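# Cap the two open paint markers in the stand

## Task

Put caps on the two uncapped paint markers so that, at the end, all four markers sit in the stand, each with its own color's cap pressed fully on until it clicks: yellow cap on the yellow marker, red on red, blue on blue, green on green.

## Robot and tools

Robot: two 6-joint arms with parallel grippers, left_arm and right_arm. Scene frame: origin at table-top height halfway between the two nominal bases, +x points out across the table, +z up, and left_arm is on the +y side (image sides may not match). Calibrated bases: left_arm at (+0.010, +0.289, 0) m, right_arm at (-0.012, -0.333, 0) m, both nearly unrotated. Each arm reports its hand pose, and its wrist camera pose, in its own base frame. Fixed cameras and the table use the scene frame. A gripper's fingers point along its +z axis and close along its y axis. end_effector_position is the point between the pads, about 1 cm short of the fingertips, and can be off by a few centimetres.

Joint order, used in every command row and every per-joint result list: wrist pitch (joint4), wrist yaw (joint5), shoulder (joint2), wrist roll (joint6), waist (joint1), elbow (joint3). Stated ranges in rad: waist -2.880..2.880, shoulder 0.000..3.142, elbow 0.000..3.019, wrist pitch -1.693..1.571, wrist yaw -1.571..1.571, wrist roll -2.094..2.094.

A row is one flat list of 14 numbers, each in [-1, 1], covering both arms even if only one moves: left_arm's six joints in the order above, then left opening, then right_arm's six joints, then right opening. Joint numbers are offsets, not poses: they are added to the Joint targets that held when the action (or move) began, scaled so 1.0 equals 2.811 rad for waist and shoulder, 2.53 for elbow, 2.575 for wrist pitch, 8.12 for wrist yaw, 9.528 for wrist roll. Sending 0 keeps a joint at its current target; sending the same offset again moves it further. The opening number is absolute: +1 fully open, -1 closed. Since 0 is a real opening command (half open), resend the present gripper value to leave a gripper alone.

execute_actions(actions, cameras): actions is a list of actions; each action is a list of up to 15 rows, one per 1/30 s step, and the last row is held to fill 15 steps (0.5 s). An empty list just reports state. An action asking a joint more than 0.084 rad beyond its range is refused for both arms; a malformed action or a bad first action voids the whole call.

move(target, speed, blend, opening_speed, blocking, cameras): drives all joints together toward target, one 14-number row or up to 15 rows; every row's offsets count from the same starting Joint targets, not from the previous row. speed is rad/s for the joint with the farthest to go, 0.01 to 12.57 (default 0.5), one value or one per target. blend, in rad, rounds corners between listed targets (default 0). opening_speed, 0.2 or more per second on the -1..1 scale, ramps the gripper gradually; use a low value to close gently. A list shares 10 s in total. blocking=false returns after about 0.5 s while it keeps running. The result adds a move: line (done, off_target, moving, held, fault) and possibly limits=held. Moves do not avoid obstacles or the other arm.

wait(seconds 0 to 10, cameras) lets time pass holding commands. stop(cameras) brakes a running move. zoom_image(camera, region [x0, y0, x1, y1] in pixels, at most 504x504) enlarges part of a camera's latest image. read_manual(section "licences") gives licence text only. finished_scene(scene 1) ends the scene for good.

Cameras: cam_head_left and cam_head_right (896x504, fixed), cam_left_wrist and cam_right_wrist (616x616 fisheye, on the hands). cameras = null or ["all"] gives all, [] gives none; an unknown name invalidates the call.

Result lines: Joint positions and Joint velocities per arm in joint order, plus the pad gap in m (0.094 open); velocities may read "within noise". Joint targets are the base for your next offsets. Tool commands shows current gripper commands. grip_measured is finger opening on the command scale, reading a little wide when empty and narrower than a squeezed part. grip_effort_nm is motor effort (negative closing), not pad force. Joint torques include arm weight; entries 1 and 6 wrap at ±28 N m. Warnings: "joint sent to its limit", "joint command not followed" (clearance check altered targets), MOTOR HOT, OVER-TEMPERATURE FAULT (arm goes limp for 30 to 60 s or more).

Motion limits: big offsets may need several actions; each joint target stays within a fixed lead of its measured angle, and a target putting the gripper over 110 mm from where it is gets scaled back. To stop pressing into something, command targets back past the measured positions.

Avoid: knocking anything off the table or leaving it off the table, dropping parts or releasing them while moving, fast impacts and hard pressing, and any contact or pinch between the two arms, which can fail the scene. Close slowly on parts that could deform; to release, command an opening well above grip_measured. Don't leave arms stretched out, loaded or pushing against something unreachable for long, since motors overheat. Objects may occasionally be nudged by outside pushes.

Each tool is called after "Request:" by a JSON object that holds its "op" and its "data".

## Session

Request:
{"op": "execute_actions", "data": {"actions": []}}

Scene clock: 0.00 s.
left_arm: end_effector_position=(+0.4018, +0.1616, +0.1800) grip_measured=+1.000 grip_effort_nm=n/a end_effector_quat_wxyz=(+0.638, -0.190, +0.685, -0.294) | right_arm: end_effector_position=(+0.8477, -0.2226, +0.2072) grip_measured=+1.000 grip_effort_nm=n/a end_effector_quat_wxyz=(+0.612, +0.283, +0.605, -0.424)
Joint names: [wrist pitch, wrist yaw, shoulder, wrist roll, waist, elbow]
Joint positions: left_arm=[1.032 0.846 1.429 -0.69 0.685 0.378 0.094] | right_arm=[0.622 0.938 2.398 -0.318 -0.097 1.96 0.094]
Joint velocities: within noise
Joint torques (N m): no reading
Heat: left arm: hottest waist 22 °C; right arm: hottest gripper 25 °C.
Joint targets: left_arm=[1.039 0.846 1.424 -0.689 0.685 0.397] | right_arm=[0.624 0.938 2.413 -0.318 -0.097 1.979]
Tool commands: left_gripper/opening=+1.0 right_gripper/opening=+1.0

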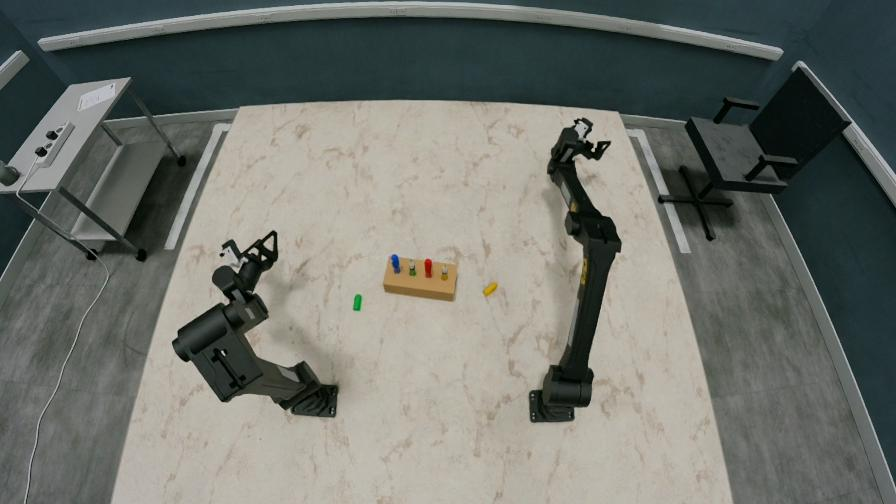

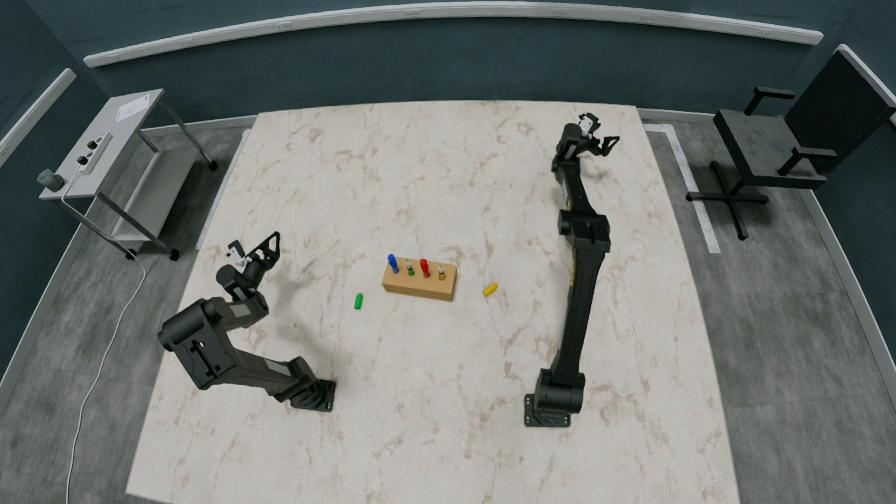

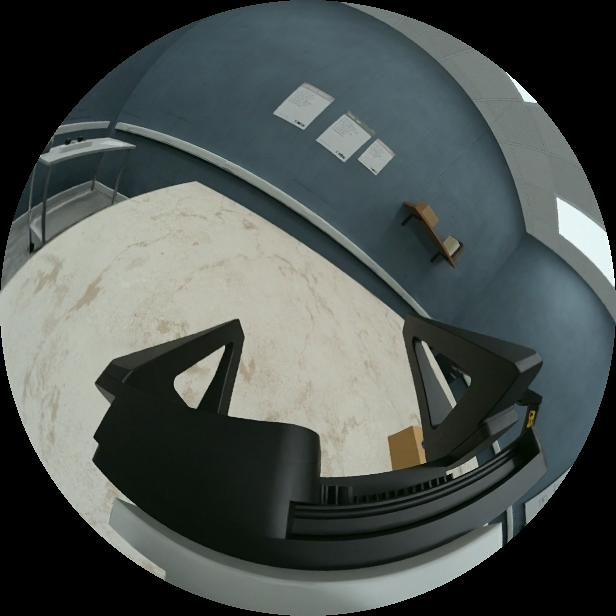

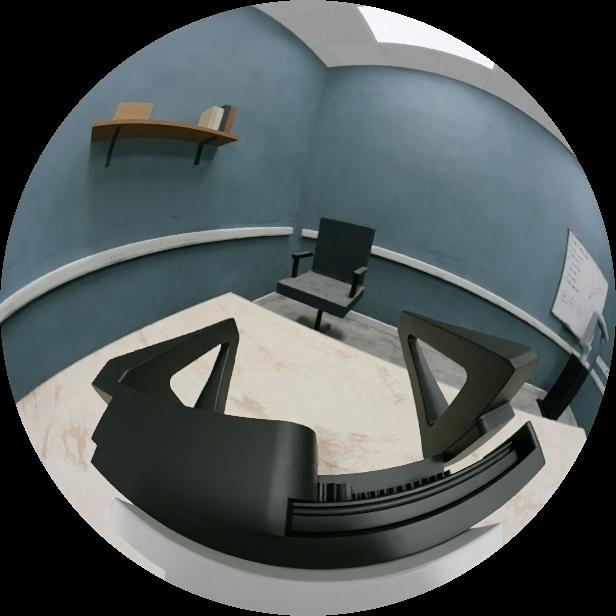

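Request:
{"op": "zoom_image", "data": {"camera": "cam_head_left", "region": [340, 230, 520, 330]}}

Request:
{"op": "zoom_image", "data": {"camera": "cam_head_right", "region": [340, 230, 520, 330]}}

Scaled by 2.800 from the camera's 896x504 image, which has a finer 1280x720 frame.

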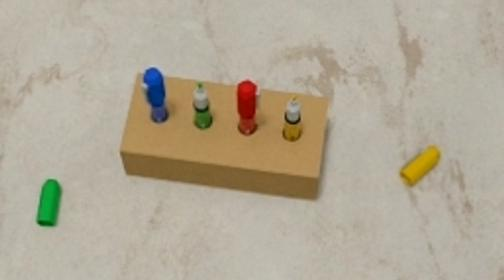

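Scaled by 2.800 from the camera's 896x504 image, which has a finer 1280x720 frame.

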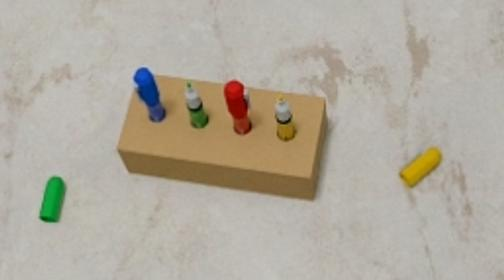

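Request:
{"op": "move", "data": {"target": [[-0.4812, -0.0483, -0.0441, 0.0272, -0.1636, 0.1269, 0.2, -0.3767, -0.0755, -0.2003, 0.0664, 0.0566, -0.1708, 0.2], [-0.96291, -0.0965, 0.03198, 0.05422, -0.3275, 0.25411, 0.2, -0.7532, -0.15092, -0.2994, 0.13291, 0.11341, -0.34134, 0.2]], "speed": 1.0, "blend": 0.3}}

Scene clock: 10.90 s.
left_arm: end_effector_position=(+0.2996, -0.0803, +0.0969) grip_measured=+0.203 grip_effort_nm=-0.144 end_effector_quat_wxyz=(-0.187, +0.015, +0.982, +0.006) | right_arm: end_effector_position=(+0.3713, +0.1296, +0.1035) grip_measured=+0.203 grip_effort_nm=-0.168 end_effector_quat_wxyz=(-0.159, +0.363, +0.916, +0.065)
Joint names: [wrist pitch, wrist yaw, shoulder, wrist roll, waist, elbow]
Joint positions: left_arm=[-1.429 0.065 1.508 -0.182 -0.224 0.996 0.057] | right_arm=[-1.307 -0.284 1.586 0.94 0.214 1.124 0.057]
Joint velocities: within noise
Joint torques (N m): left_arm=[-0.61 -0.08 -9.23 0.03 -0.32 9.99] | right_arm=[0.03 -0.35 -17.03 0.04 2.61 5.56]
Heat: left arm: hottest waist 22 °C; right arm: hottest shoulder 25 °C.
Joint targets: left_arm=[-1.440 0.063 1.514 -0.173 -0.235 1.040] | right_arm=[-1.315 -0.288 1.571 0.948 0.221 1.116]
move: off_target (left_arm); left_arm: the elbow is farthest, 0.044 rad from its target
camera_calibration:
cam_left_wrist: T_world_to_cam=[[-0.122117, -0.991768, -0.0385268, -0.0311126], [-0.623612, 0.046472, 0.780351, 0.130418], [-0.772137, 0.11932, -0.624153, 0.402986], [0, 0, 0, 1]] pos_world=[0.388691, -0.0850017, 0.148555]
cam_right_wrist: T_world_to_cam=[[-0.734355, -0.678537, -0.0176029, 0.366228], [-0.445042, 0.461747, 0.767286, 0.0405304], [-0.512504, 0.571294, -0.641063, 0.27989], [0, 0, 0, 1]] pos_world=[0.430424, 0.0698848, 0.154776]

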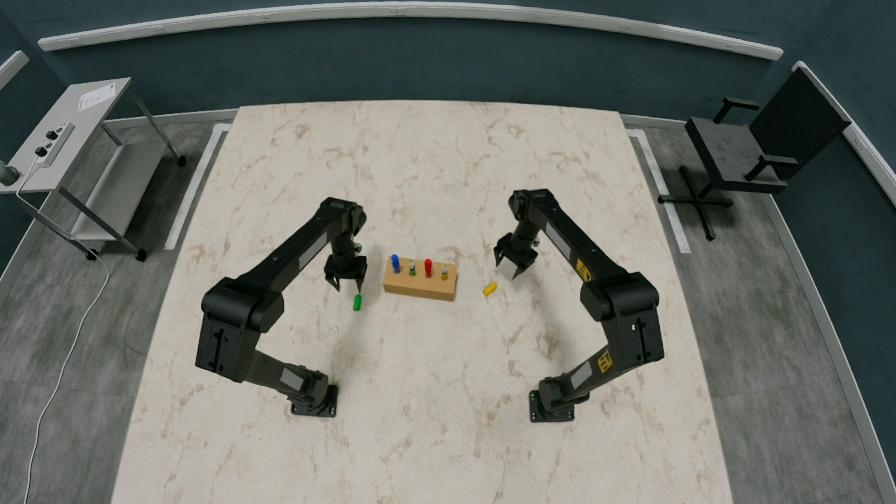

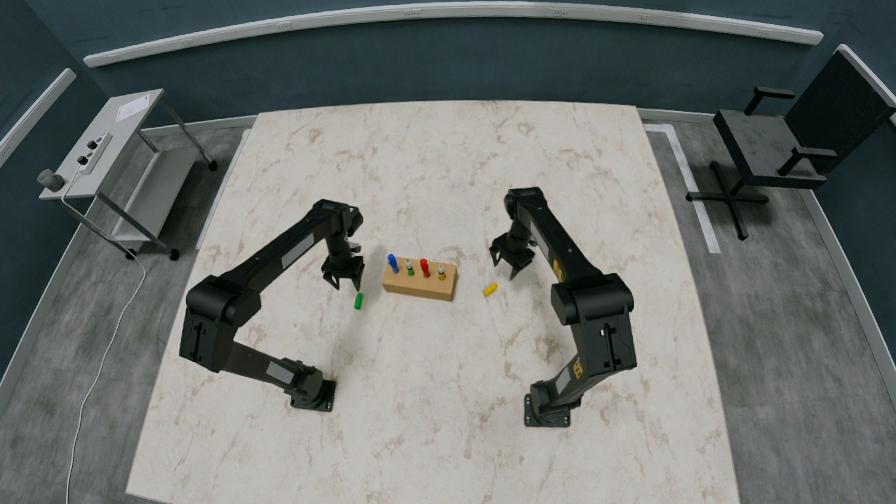

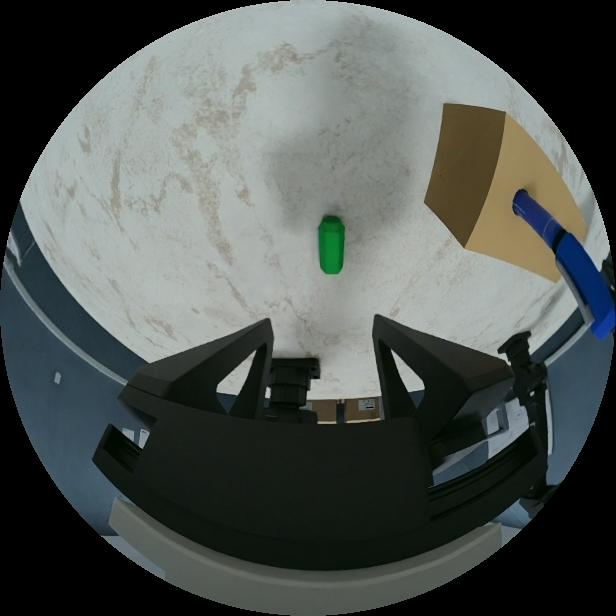

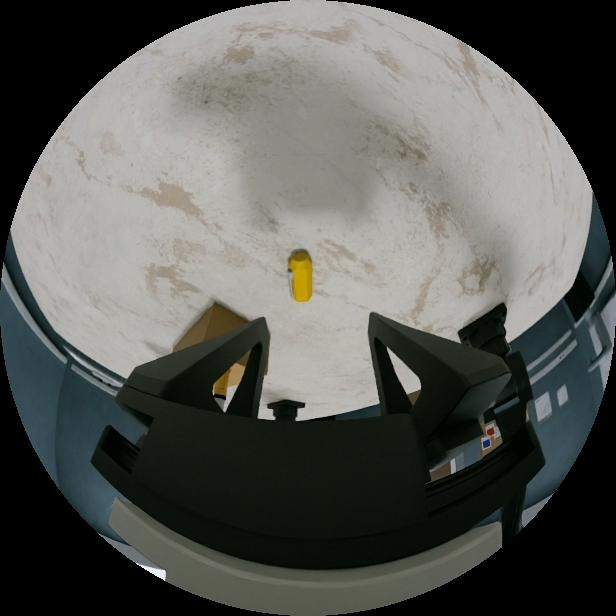

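Request:
{"op": "zoom_image", "data": {"camera": "cam_left_wrist", "region": [260, 180, 400, 320]}}

Request:
{"op": "zoom_image", "data": {"camera": "cam_right_wrist", "region": [230, 220, 370, 360]}}

Request:
{"op": "zoom_image", "data": {"camera": "cam_left_wrist", "region": [420, 80, 616, 350]}}

Scaled by 3.600 from the camera's 616x616 image, which has a finer 880x880 frame.

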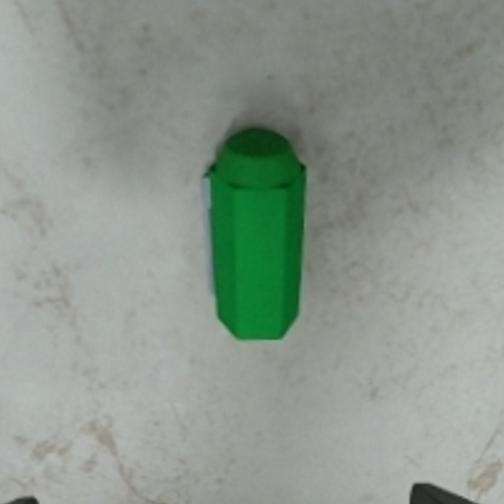

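Scaled by 3.600 from the camera's 616x616 image, which has a finer 880x880 frame.

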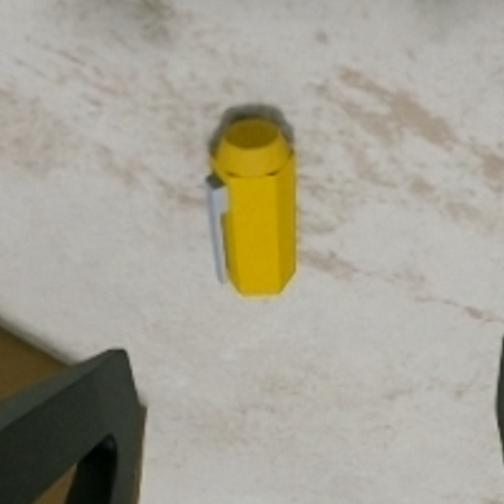

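Scaled by 1.867 from the camera's 616x616 image, which has a finer 880x880 frame.

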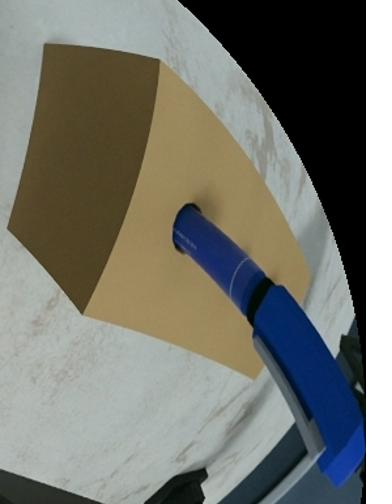

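Request:
{"op": "move", "data": {"target": [0.05103, -0.00028, 0.0265, 0.00091, -0.00445, -0.01198, 0.2, 0.06256, -0.00273, 0.01416, 0.0118, 0.02885, -0.03692, 0.2], "speed": 0.3, "cameras": ["cam_left_wrist", "cam_right_wrist"]}}

Scene clock: 14.73 s.
left_arm: end_effector_position=(+0.3206, -0.0878, +0.0640) grip_measured=+0.203 grip_effort_nm=-0.139 end_effector_quat_wxyz=(-0.169, +0.024, +0.985, +0.003) | right_arm: end_effector_position=(+0.3536, +0.1612, +0.0714) grip_measured=+0.203 grip_effort_nm=-0.178 end_effector_quat_wxyz=(-0.152, +0.375, +0.912, +0.074)
Joint names: [wrist pitch, wrist yaw, shoulder, wrist roll, waist, elbow]
Joint positions: left_arm=[-1.316 0.063 1.586 -0.174 -0.233 0.996 0.057] | right_arm=[-1.162 -0.306 1.586 1.052 0.295 1.031 0.057]
Joint velocities: within noise
Joint torques (N m): left_arm=[0.1 -0.08 -10.23 0.04 -0.62 7.3] | right_arm=[0.72 -0.36 -12.81 0.05 2.73 5.3]
Heat: left arm: hottest waist 22 °C; right arm: hottest elbow 26 °C.
Joint targets: left_arm=[-1.309 0.060 1.588 -0.164 -0.248 1.010] | right_arm=[-1.154 -0.310 1.611 1.061 0.303 1.022]
move: done
camera_calibration:
cam_left_wrist: T_world_to_cam=[[-0.138844, -0.989728, -0.034072, -0.0320044], [-0.649439, 0.0650249, 0.757629, 0.18088], [-0.747631, 0.12732, -0.651796, 0.394162], [0, 0, 0, 1]] pos_world=[0.407714, -0.093622, 0.118783]
cam_right_wrist: T_world_to_cam=[[-0.753059, -0.656992, -0.0355373, 0.378516], [-0.444713, 0.468447, 0.763405, 0.0418243], [-0.484904, 0.590693, -0.644942, 0.219605], [0, 0, 0, 1]] pos_world=[0.410132, 0.09937, 0.123155]
Images, in order (width x height): cam_left_wrist 616x616, cam_right_wrist 616x616.

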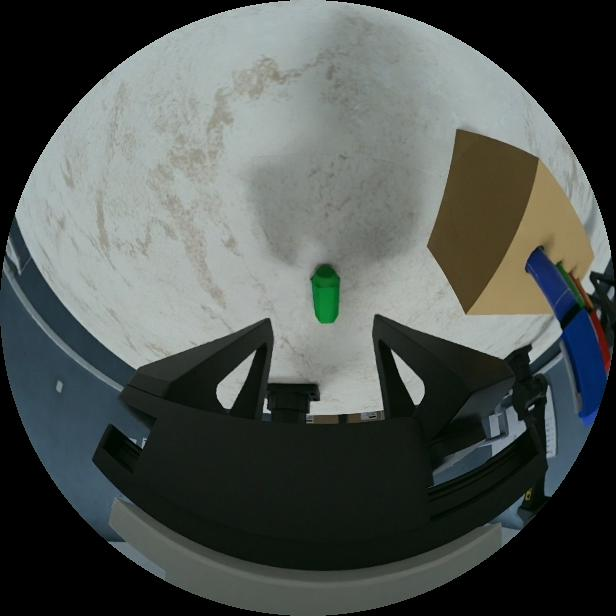

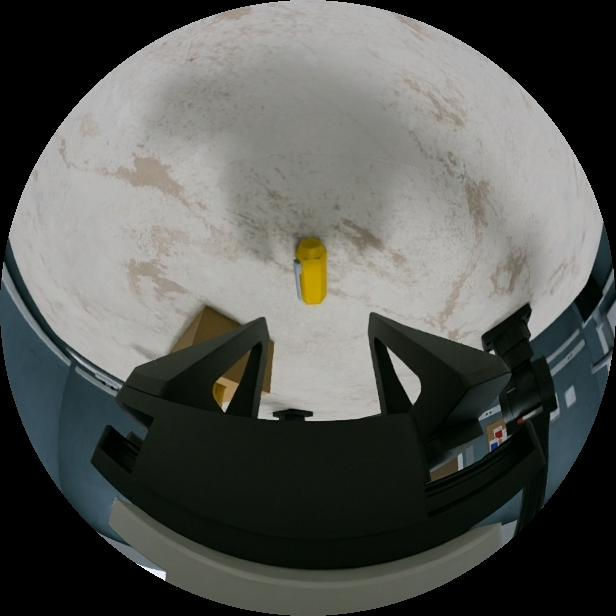

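Request:
{"op": "zoom_image", "data": {"camera": "cam_left_wrist", "region": [270, 240, 380, 350]}}

Request:
{"op": "zoom_image", "data": {"camera": "cam_right_wrist", "region": [250, 210, 380, 340]}}

Scaled by 4.582 from the camera's 616x616 image, which has a finer 880x880 frame.

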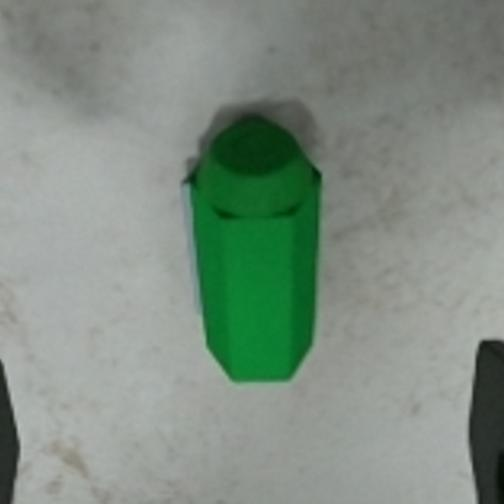

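Scaled by 3.877 from the camera's 616x616 image, which has a finer 880x880 frame.

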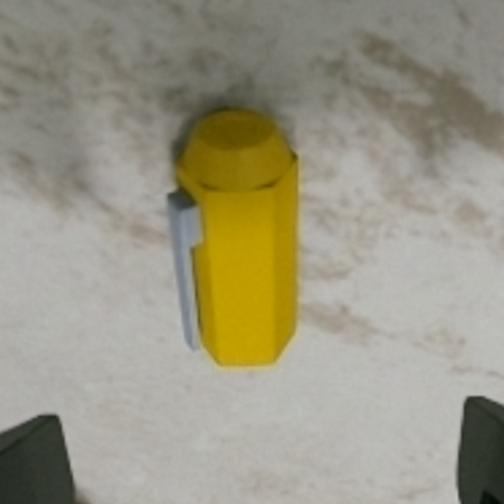

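Request:
{"op": "zoom_image", "data": {"camera": "cam_left_wrist", "region": [240, 280, 400, 440]}}

Request:
{"op": "zoom_image", "data": {"camera": "cam_right_wrist", "region": [240, 280, 400, 440]}}

Scaled by 3.150 from the camera's 616x616 image, which has a finer 880x880 frame.

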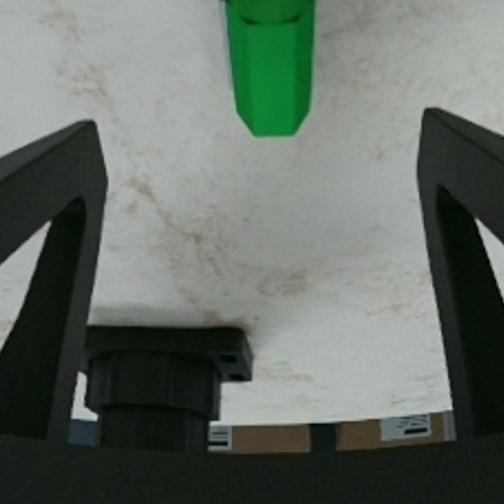

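Scaled by 3.150 from the camera's 616x616 image, which has a finer 880x880 frame.

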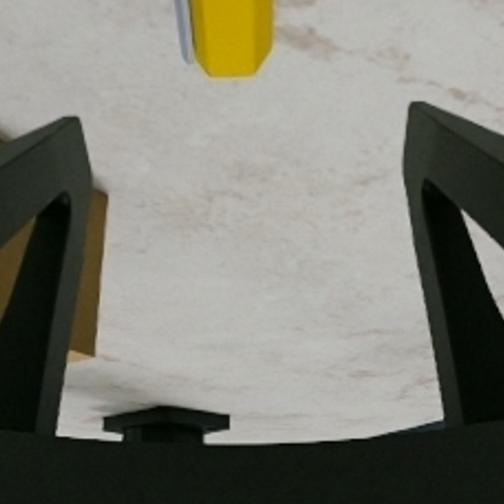

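Request:
{"op": "move", "data": {"target": [0.05522, 0.00058, 0.00993, -0.00063, -0.00352, -0.05115, 0.0, 0.0379, -0.00032, 0.02906, 0.00161, 0.0064, -0.01206, 0.0], "speed": 0.2, "cameras": ["cam_left_wrist", "cam_right_wrist"]}}

Request:
{"op": "zoom_image", "data": {"camera": "cam_left_wrist", "region": [240, 250, 400, 410]}}

Request:
{"op": "zoom_image", "data": {"camera": "cam_right_wrist", "region": [240, 250, 400, 410]}}

Scene clock: 20.73 s.
left_arm: end_effector_position=(+0.2952, -0.0848, +0.0182) grip_measured=+0.003 grip_effort_nm=-0.139 end_effector_quat_wxyz=(-0.171, +0.029, +0.985, +0.004) | right_arm: end_effector_position=(+0.3532, +0.1680, +0.0306) grip_measured=+0.003 grip_effort_nm=-0.173 end_effector_quat_wxyz=(-0.158, +0.375, +0.911, +0.068)
Joint names: [wrist pitch, wrist yaw, shoulder, wrist roll, waist, elbow]
Joint positions: left_arm=[-1.174 0.063 1.613 -0.174 -0.243 0.877 0.047] | right_arm=[-1.065 -0.309 1.665 1.068 0.311 0.999 0.047]
Joint velocities: within noise
Joint torques (N m): left_arm=[0.08 0.11 -9.7 -0.02 -0.62 5.81] | right_arm=[0.72 -0.37 -13.22 0.05 2.96 4.85]
Heat: left arm: hottest waist 22 °C; right arm: hottest elbow 26 °C.
Joint targets: left_arm=[-1.167 0.065 1.616 -0.170 -0.258 0.880] | right_arm=[-1.057 -0.312 1.693 1.076 0.321 0.992]
move: done
camera_calibration:
cam_left_wrist: T_world_to_cam=[[-0.148435, -0.988322, -0.0344452, -0.0310815], [-0.645715, 0.0704801, 0.760319, 0.198187], [-0.749012, 0.135099, -0.648636, 0.346011], [0, 0, 0, 1]] pos_world=[0.382525, -0.0914327, 0.0726794]
cam_right_wrist: T_world_to_cam=[[-0.753176, -0.657523, -0.0197384, 0.380843], [-0.432175, 0.471978, 0.768415, 0.064356], [-0.495935, 0.587282, -0.639648, 0.19341], [0, 0, 0, 1]] pos_world=[0.410574, 0.106452, 0.0817797]
Images, in order (width x height): cam_left_wrist 616x616, cam_right_wrist 616x616.

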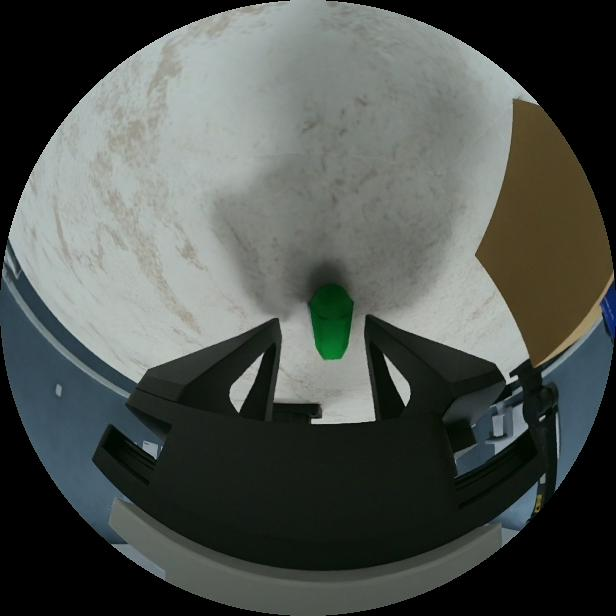

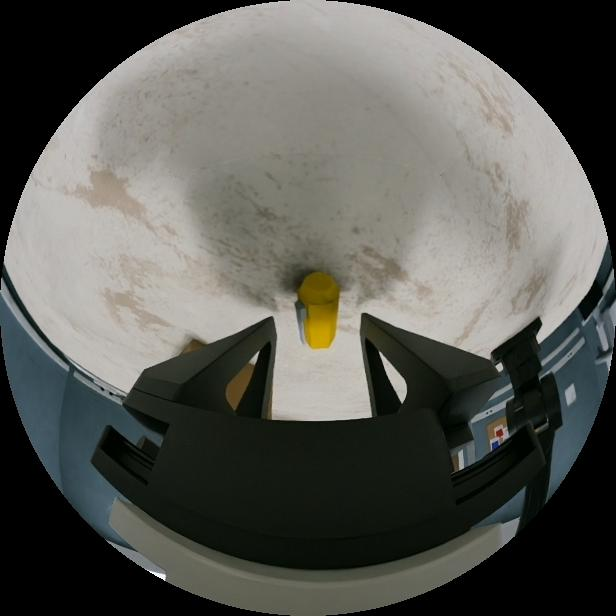

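Scaled by 3.150 from the camera's 616x616 image, which has a finer 880x880 frame.

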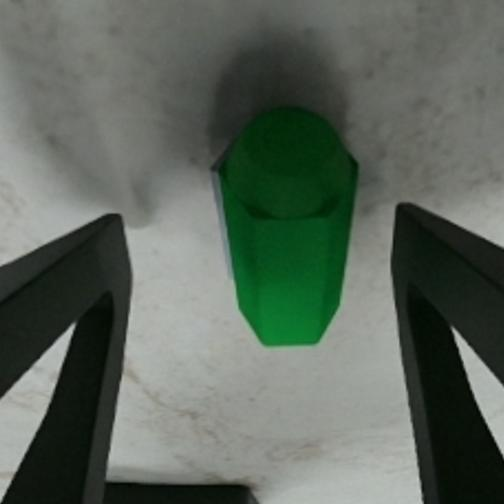

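Scaled by 3.150 from the camera's 616x616 image, which has a finer 880x880 frame.

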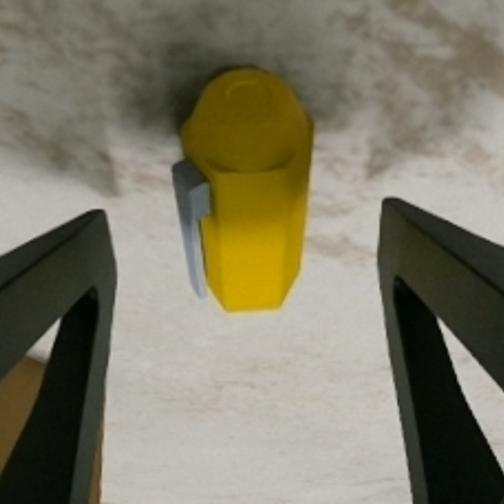

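Request:
{"op": "zoom_image", "data": {"camera": "cam_right_wrist", "region": [285, 260, 355, 360]}}

Request:
{"op": "zoom_image", "data": {"camera": "cam_left_wrist", "region": [270, 270, 380, 380]}}

Scaled by 5.040 from the camera's 616x616 image, which has a finer 880x880 frame.

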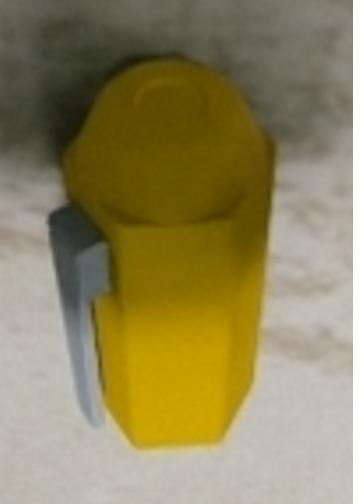

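Scaled by 4.582 from the camera's 616x616 image, which has a finer 880x880 frame.

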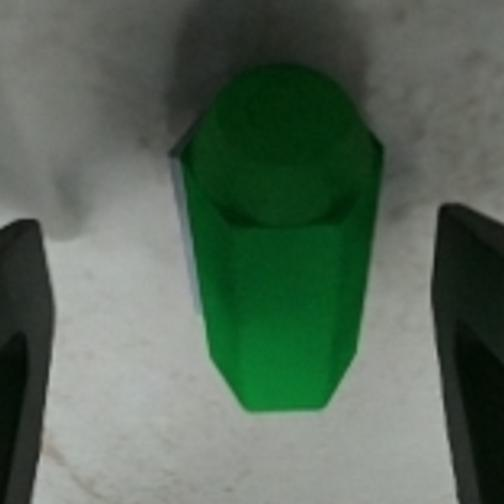

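Request:
{"op": "move", "data": {"target": [-0.00893, 0.0005, 0.00569, -0.00262, -0.00356, 0.01976, 0.0, 0.01045, -0.00006, 0.00662, 0.00049, 0.00256, -0.00486, 0.0], "speed": 0.15, "cameras": ["cam_left_wrist", "cam_right_wrist"]}}

Request:
{"op": "zoom_image", "data": {"camera": "cam_left_wrist", "region": [250, 270, 390, 410]}}

Request:
{"op": "zoom_image", "data": {"camera": "cam_right_wrist", "region": [250, 270, 390, 410]}}

Scene clock: 23.60 s.
left_arm: end_effector_position=(+0.2997, -0.0898, +0.0179) grip_measured=+0.003 grip_effort_nm=-0.139 end_effector_quat_wxyz=(-0.173, +0.028, +0.985, +0.005) | right_arm: end_effector_position=(+0.3508, +0.1701, +0.0200) grip_measured=+0.003 grip_effort_nm=-0.168 end_effector_quat_wxyz=(-0.160, +0.374, +0.911, +0.067)
Joint names: [wrist pitch, wrist yaw, shoulder, wrist roll, waist, elbow]
Joint positions: left_arm=[-1.179 0.067 1.627 -0.185 -0.253 0.894 0.047] | right_arm=[-1.038 -0.309 1.682 1.073 0.318 0.987 0.047]
Joint velocities: within noise
Joint torques (N m): left_arm=[-0.54 0.15 -9.82 -0.15 -0.62 8.4] | right_arm=[0.69 -0.37 -13.16 0.04 2.9 4.71]
Heat: left arm: hottest waist 22 °C; right arm: hottest elbow 26 °C.
Joint targets: left_arm=[-1.190 0.069 1.632 -0.195 -0.268 0.930] | right_arm=[-1.030 -0.313 1.711 1.081 0.328 0.979]
move: off_target (left_arm); left_arm: the elbow is farthest, 0.036 rad from its target
camera_calibration:
cam_left_wrist: T_world_to_cam=[[-0.146877, -0.988522, -0.0353638, -0.035901], [-0.643713, 0.0683768, 0.762206, 0.200916], [-0.75104, 0.134714, -0.646368, 0.350399], [0, 0, 0, 1]] pos_world=[0.387223, -0.0964308, 0.0720778]
cam_right_wrist: T_world_to_cam=[[-0.751578, -0.659455, -0.0158142, 0.379821], [-0.430464, 0.47215, 0.76927, 0.0698003], [-0.499832, 0.584973, -0.638729, 0.185953], [0, 0, 0, 1]] pos_world=[0.408456, 0.108741, 0.0710846]
Images, in order (width x height): cam_left_wrist 616x616, cam_right_wrist 616x616.

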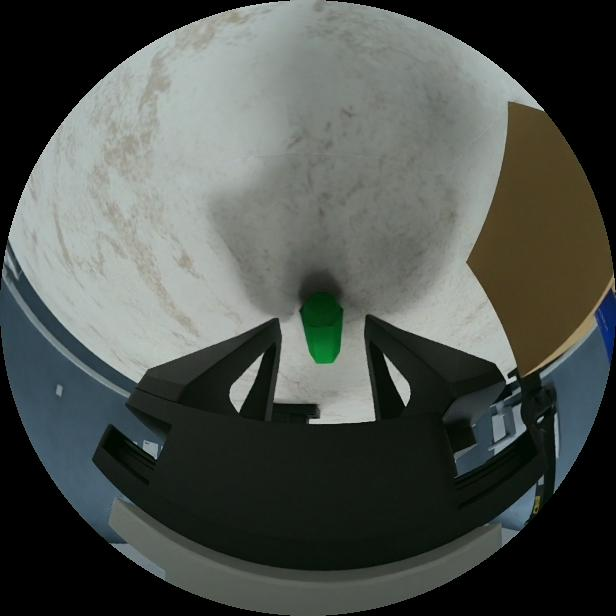

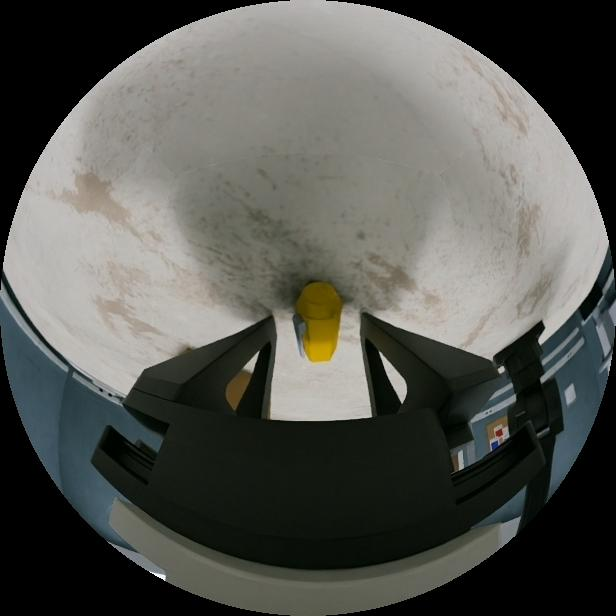

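Scaled by 3.600 from the camera's 616x616 image, which has a finer 880x880 frame.

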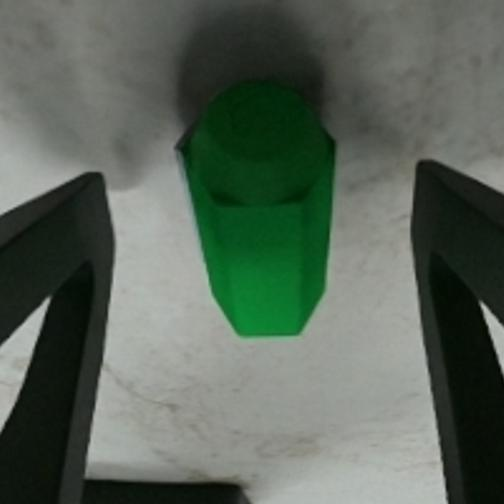

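Scaled by 3.600 from the camera's 616x616 image, which has a finer 880x880 frame.

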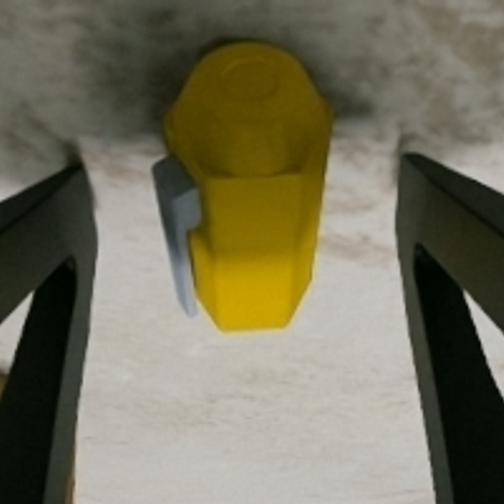

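Request:
{"op": "move", "data": {"target": [0, 0, 0, 0, 0, 0, -0.78, 0, 0, 0, 0, 0, 0, -0.78], "opening_speed": 0.4, "cameras": ["cam_left_wrist", "cam_right_wrist"]}}

Request:
{"op": "zoom_image", "data": {"camera": "cam_left_wrist", "region": [250, 270, 390, 410]}}

Request:
{"op": "zoom_image", "data": {"camera": "cam_right_wrist", "region": [250, 270, 390, 410]}}

Scene clock: 26.13 s.
left_arm: end_effector_position=(+0.2997, -0.0899, +0.0182) grip_measured=-0.596 grip_effort_nm=-1.028 end_effector_quat_wxyz=(-0.173, +0.027, +0.984, +0.005) | right_arm: end_effector_position=(+0.3508, +0.1701, +0.0201) grip_measured=-0.584 grip_effort_nm=-1.053 end_effector_quat_wxyz=(-0.160, +0.375, +0.911, +0.067)
Joint names: [wrist pitch, wrist yaw, shoulder, wrist roll, waist, elbow]
Joint positions: left_arm=[-1.181 0.067 1.627 -0.186 -0.253 0.895 0.019] | right_arm=[-1.038 -0.31 1.682 1.073 0.318 0.987 0.02]
Joint velocities: within noise
Joint torques (N m): left_arm=[-0.49 0.13 -9.88 -0.13 -0.62 8.35] | right_arm=[0.69 -0.34 -13.16 0.04 2.9 4.68]
Heat: left arm: hottest waist 22 °C; right arm: hottest elbow 26 °C.
Joint targets: left_arm=[-1.189 0.069 1.632 -0.195 -0.268 0.930] | right_arm=[-1.030 -0.313 1.711 1.081 0.328 0.979]
move: done
camera_calibration:
cam_left_wrist: T_world_to_cam=[[-0.146139, -0.988633, -0.0353283, -0.036192], [-0.642856, 0.0677618, 0.762984, 0.200316], [-0.751917, 0.134213, -0.645451, 0.350752], [0, 0, 0, 1]] pos_world=[0.387222, -0.0964299, 0.0722766]
cam_right_wrist: T_world_to_cam=[[-0.75188, -0.659111, -0.015799, 0.379907], [-0.430046, 0.472129, 0.769516, 0.0696125], [-0.499737, 0.585378, -0.638432, 0.185848], [0, 0, 0, 1]] pos_world=[0.408456, 0.108743, 0.0710856]
Images, in order (width x height): cam_left_wrist 616x616, cam_right_wrist 616x616.

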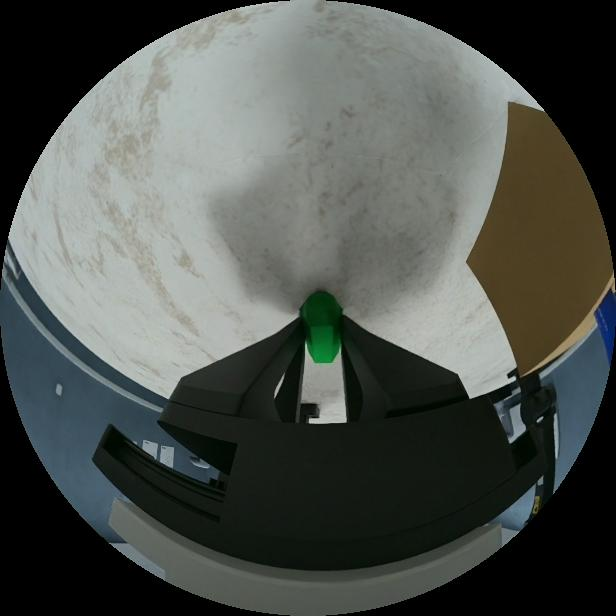

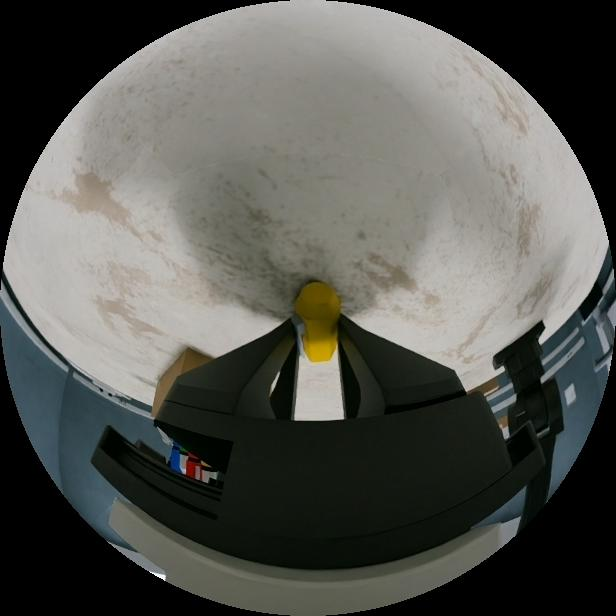

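Scaled by 3.600 from the camera's 616x616 image, which has a finer 880x880 frame.

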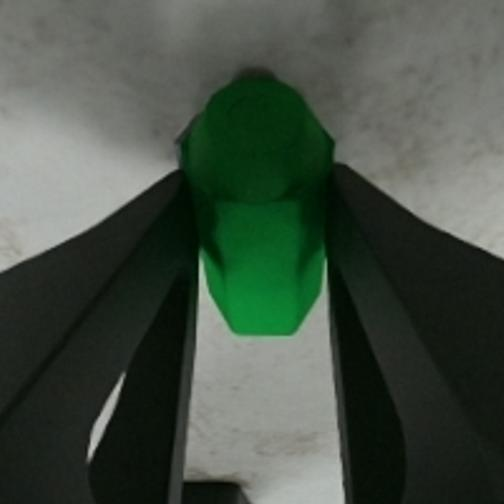

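Scaled by 3.600 from the camera's 616x616 image, which has a finer 880x880 frame.

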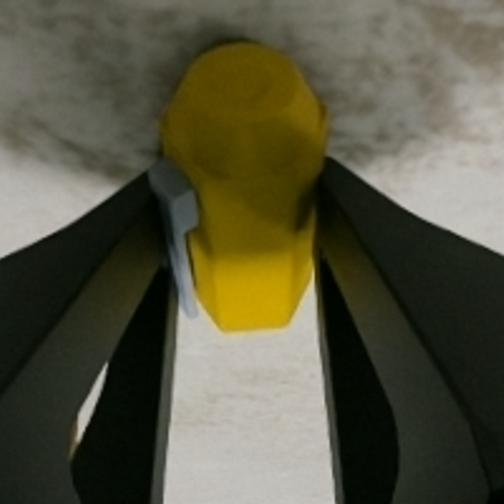

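Request:
{"op": "move", "data": {"target": [0, 0, -0.0996, 0, 0, 0, -0.78, 0, 0, -0.0889, 0, 0, 0, -0.78], "speed": 0.3}}

Request:
{"op": "zoom_image", "data": {"camera": "cam_left_wrist", "region": [250, 270, 390, 410]}}

Request:
{"op": "zoom_image", "data": {"camera": "cam_right_wrist", "region": [250, 270, 390, 410]}}

Scene clock: 29.60 s.
left_arm: end_effector_position=(+0.3180, -0.0946, +0.0986) grip_measured=-0.596 grip_effort_nm=-1.028 end_effector_quat_wxyz=(-0.045, +0.032, +0.998, -0.024) | right_arm: end_effector_position=(+0.3642, +0.1746, +0.0988) grip_measured=-0.585 grip_effort_nm=-1.062 end_effector_quat_wxyz=(-0.081, +0.361, +0.920, +0.134)
Joint names: [wrist pitch, wrist yaw, shoulder, wrist roll, waist, elbow]
Joint positions: left_arm=[-1.182 0.067 1.362 -0.186 -0.253 0.895 0.019] | right_arm=[-1.038 -0.31 1.47 1.073 0.318 0.985 0.02]
Joint velocities: within noise
Joint torques (N m): left_arm=[-0.02 0.14 -8.88 -0.13 -0.62 10.02] | right_arm=[1.05 -0.34 -14.62 0.03 2.9 6.02]
Heat: left arm: hottest waist 22 °C; right arm: hottest elbow 26 °C.
Joint targets: left_arm=[-1.190 0.069 1.352 -0.195 -0.268 0.930] | right_arm=[-1.030 -0.313 1.461 1.081 0.328 0.980]
move: done
camera_calibration:
cam_left_wrist: T_world_to_cam=[[-0.140738, -0.990026, -0.00640561, -0.0401139], [-0.814385, 0.112086, 0.569398, 0.228854], [-0.563001, 0.0853527, -0.822037, 0.369753], [0, 0, 0, 1]] pos_world=[0.388901, -0.0969245, 0.173385]
cam_right_wrist: T_world_to_cam=[[-0.729412, -0.651723, -0.207883, 0.403757], [-0.577394, 0.42358, 0.697994, 0.0819536], [-0.366844, 0.629155, -0.685266, 0.188742], [0, 0, 0, 1]] pos_world=[0.411064, 0.109676, 0.156069]

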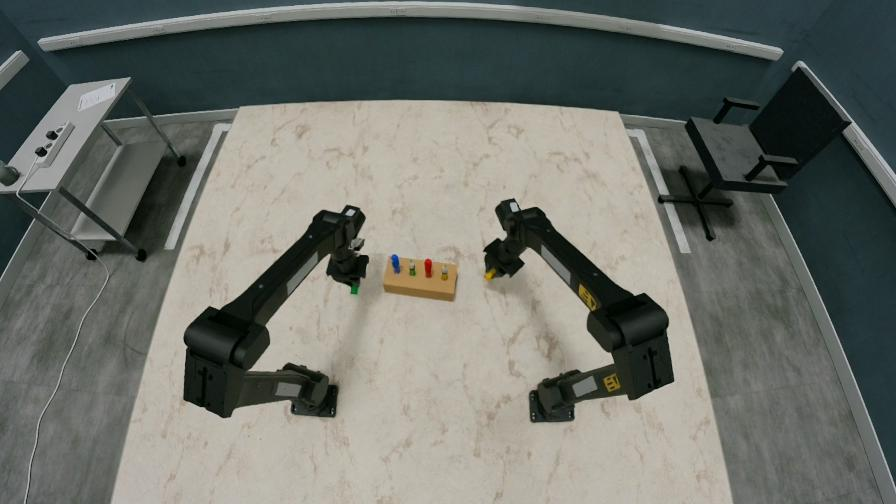

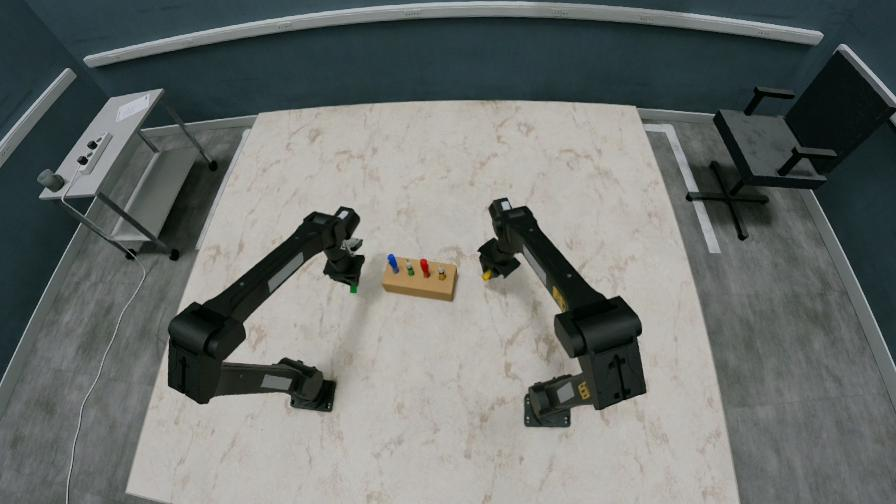

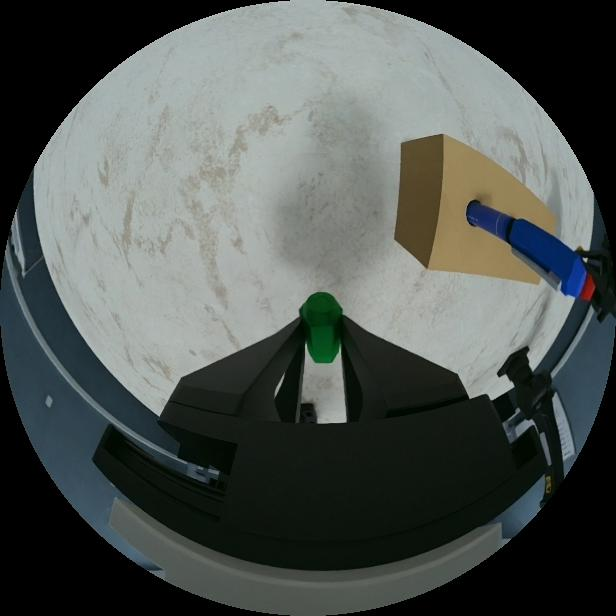

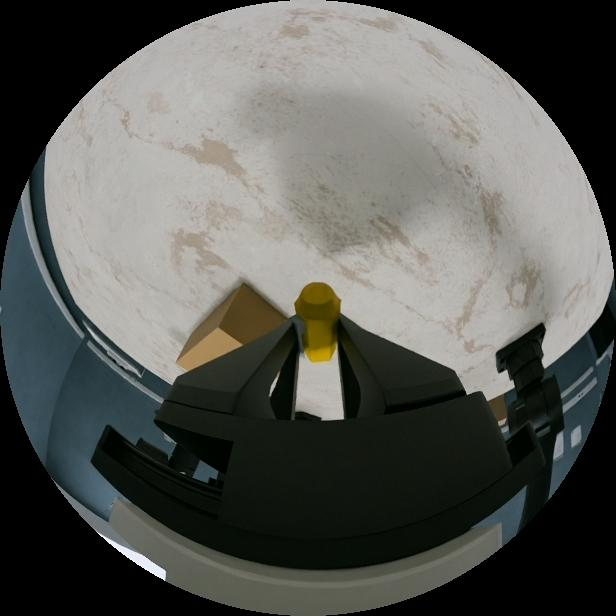

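Scaled by 3.600 from the camera's 616x616 image, which has a finer 880x880 frame.

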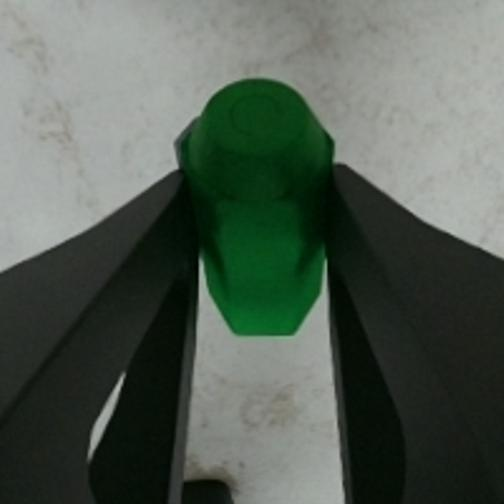

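Scaled by 3.600 from the camera's 616x616 image, which has a finer 880x880 frame.

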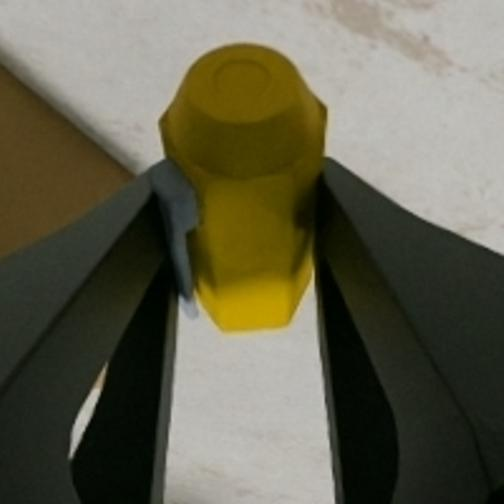

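Request:
{"op": "zoom_image", "data": {"camera": "cam_left_wrist", "region": [390, 120, 616, 346]}}

Request:
{"op": "zoom_image", "data": {"camera": "cam_right_wrist", "region": [170, 260, 330, 420]}}

Scaled by 2.230 from the camera's 616x616 image, which has a finer 880x880 frame.

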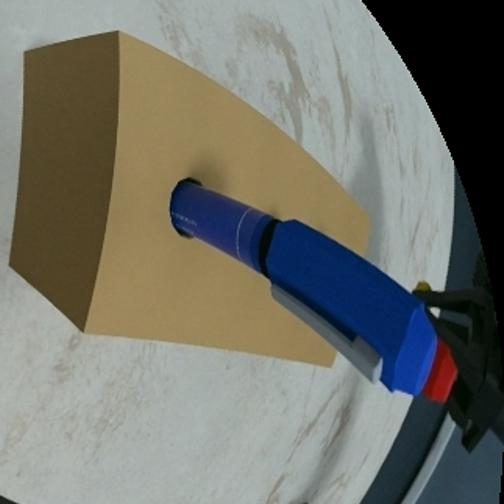

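Scaled by 3.150 from the camera's 616x616 image, which has a finer 880x880 frame.

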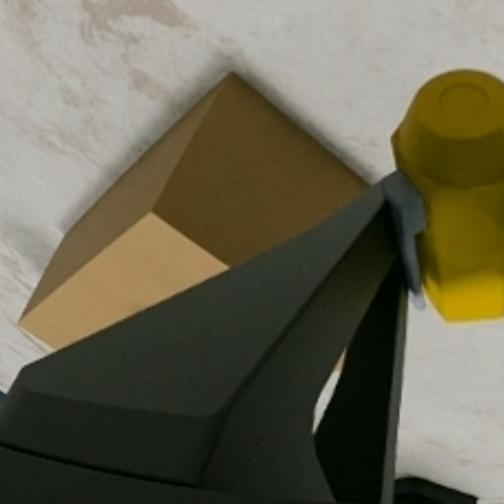

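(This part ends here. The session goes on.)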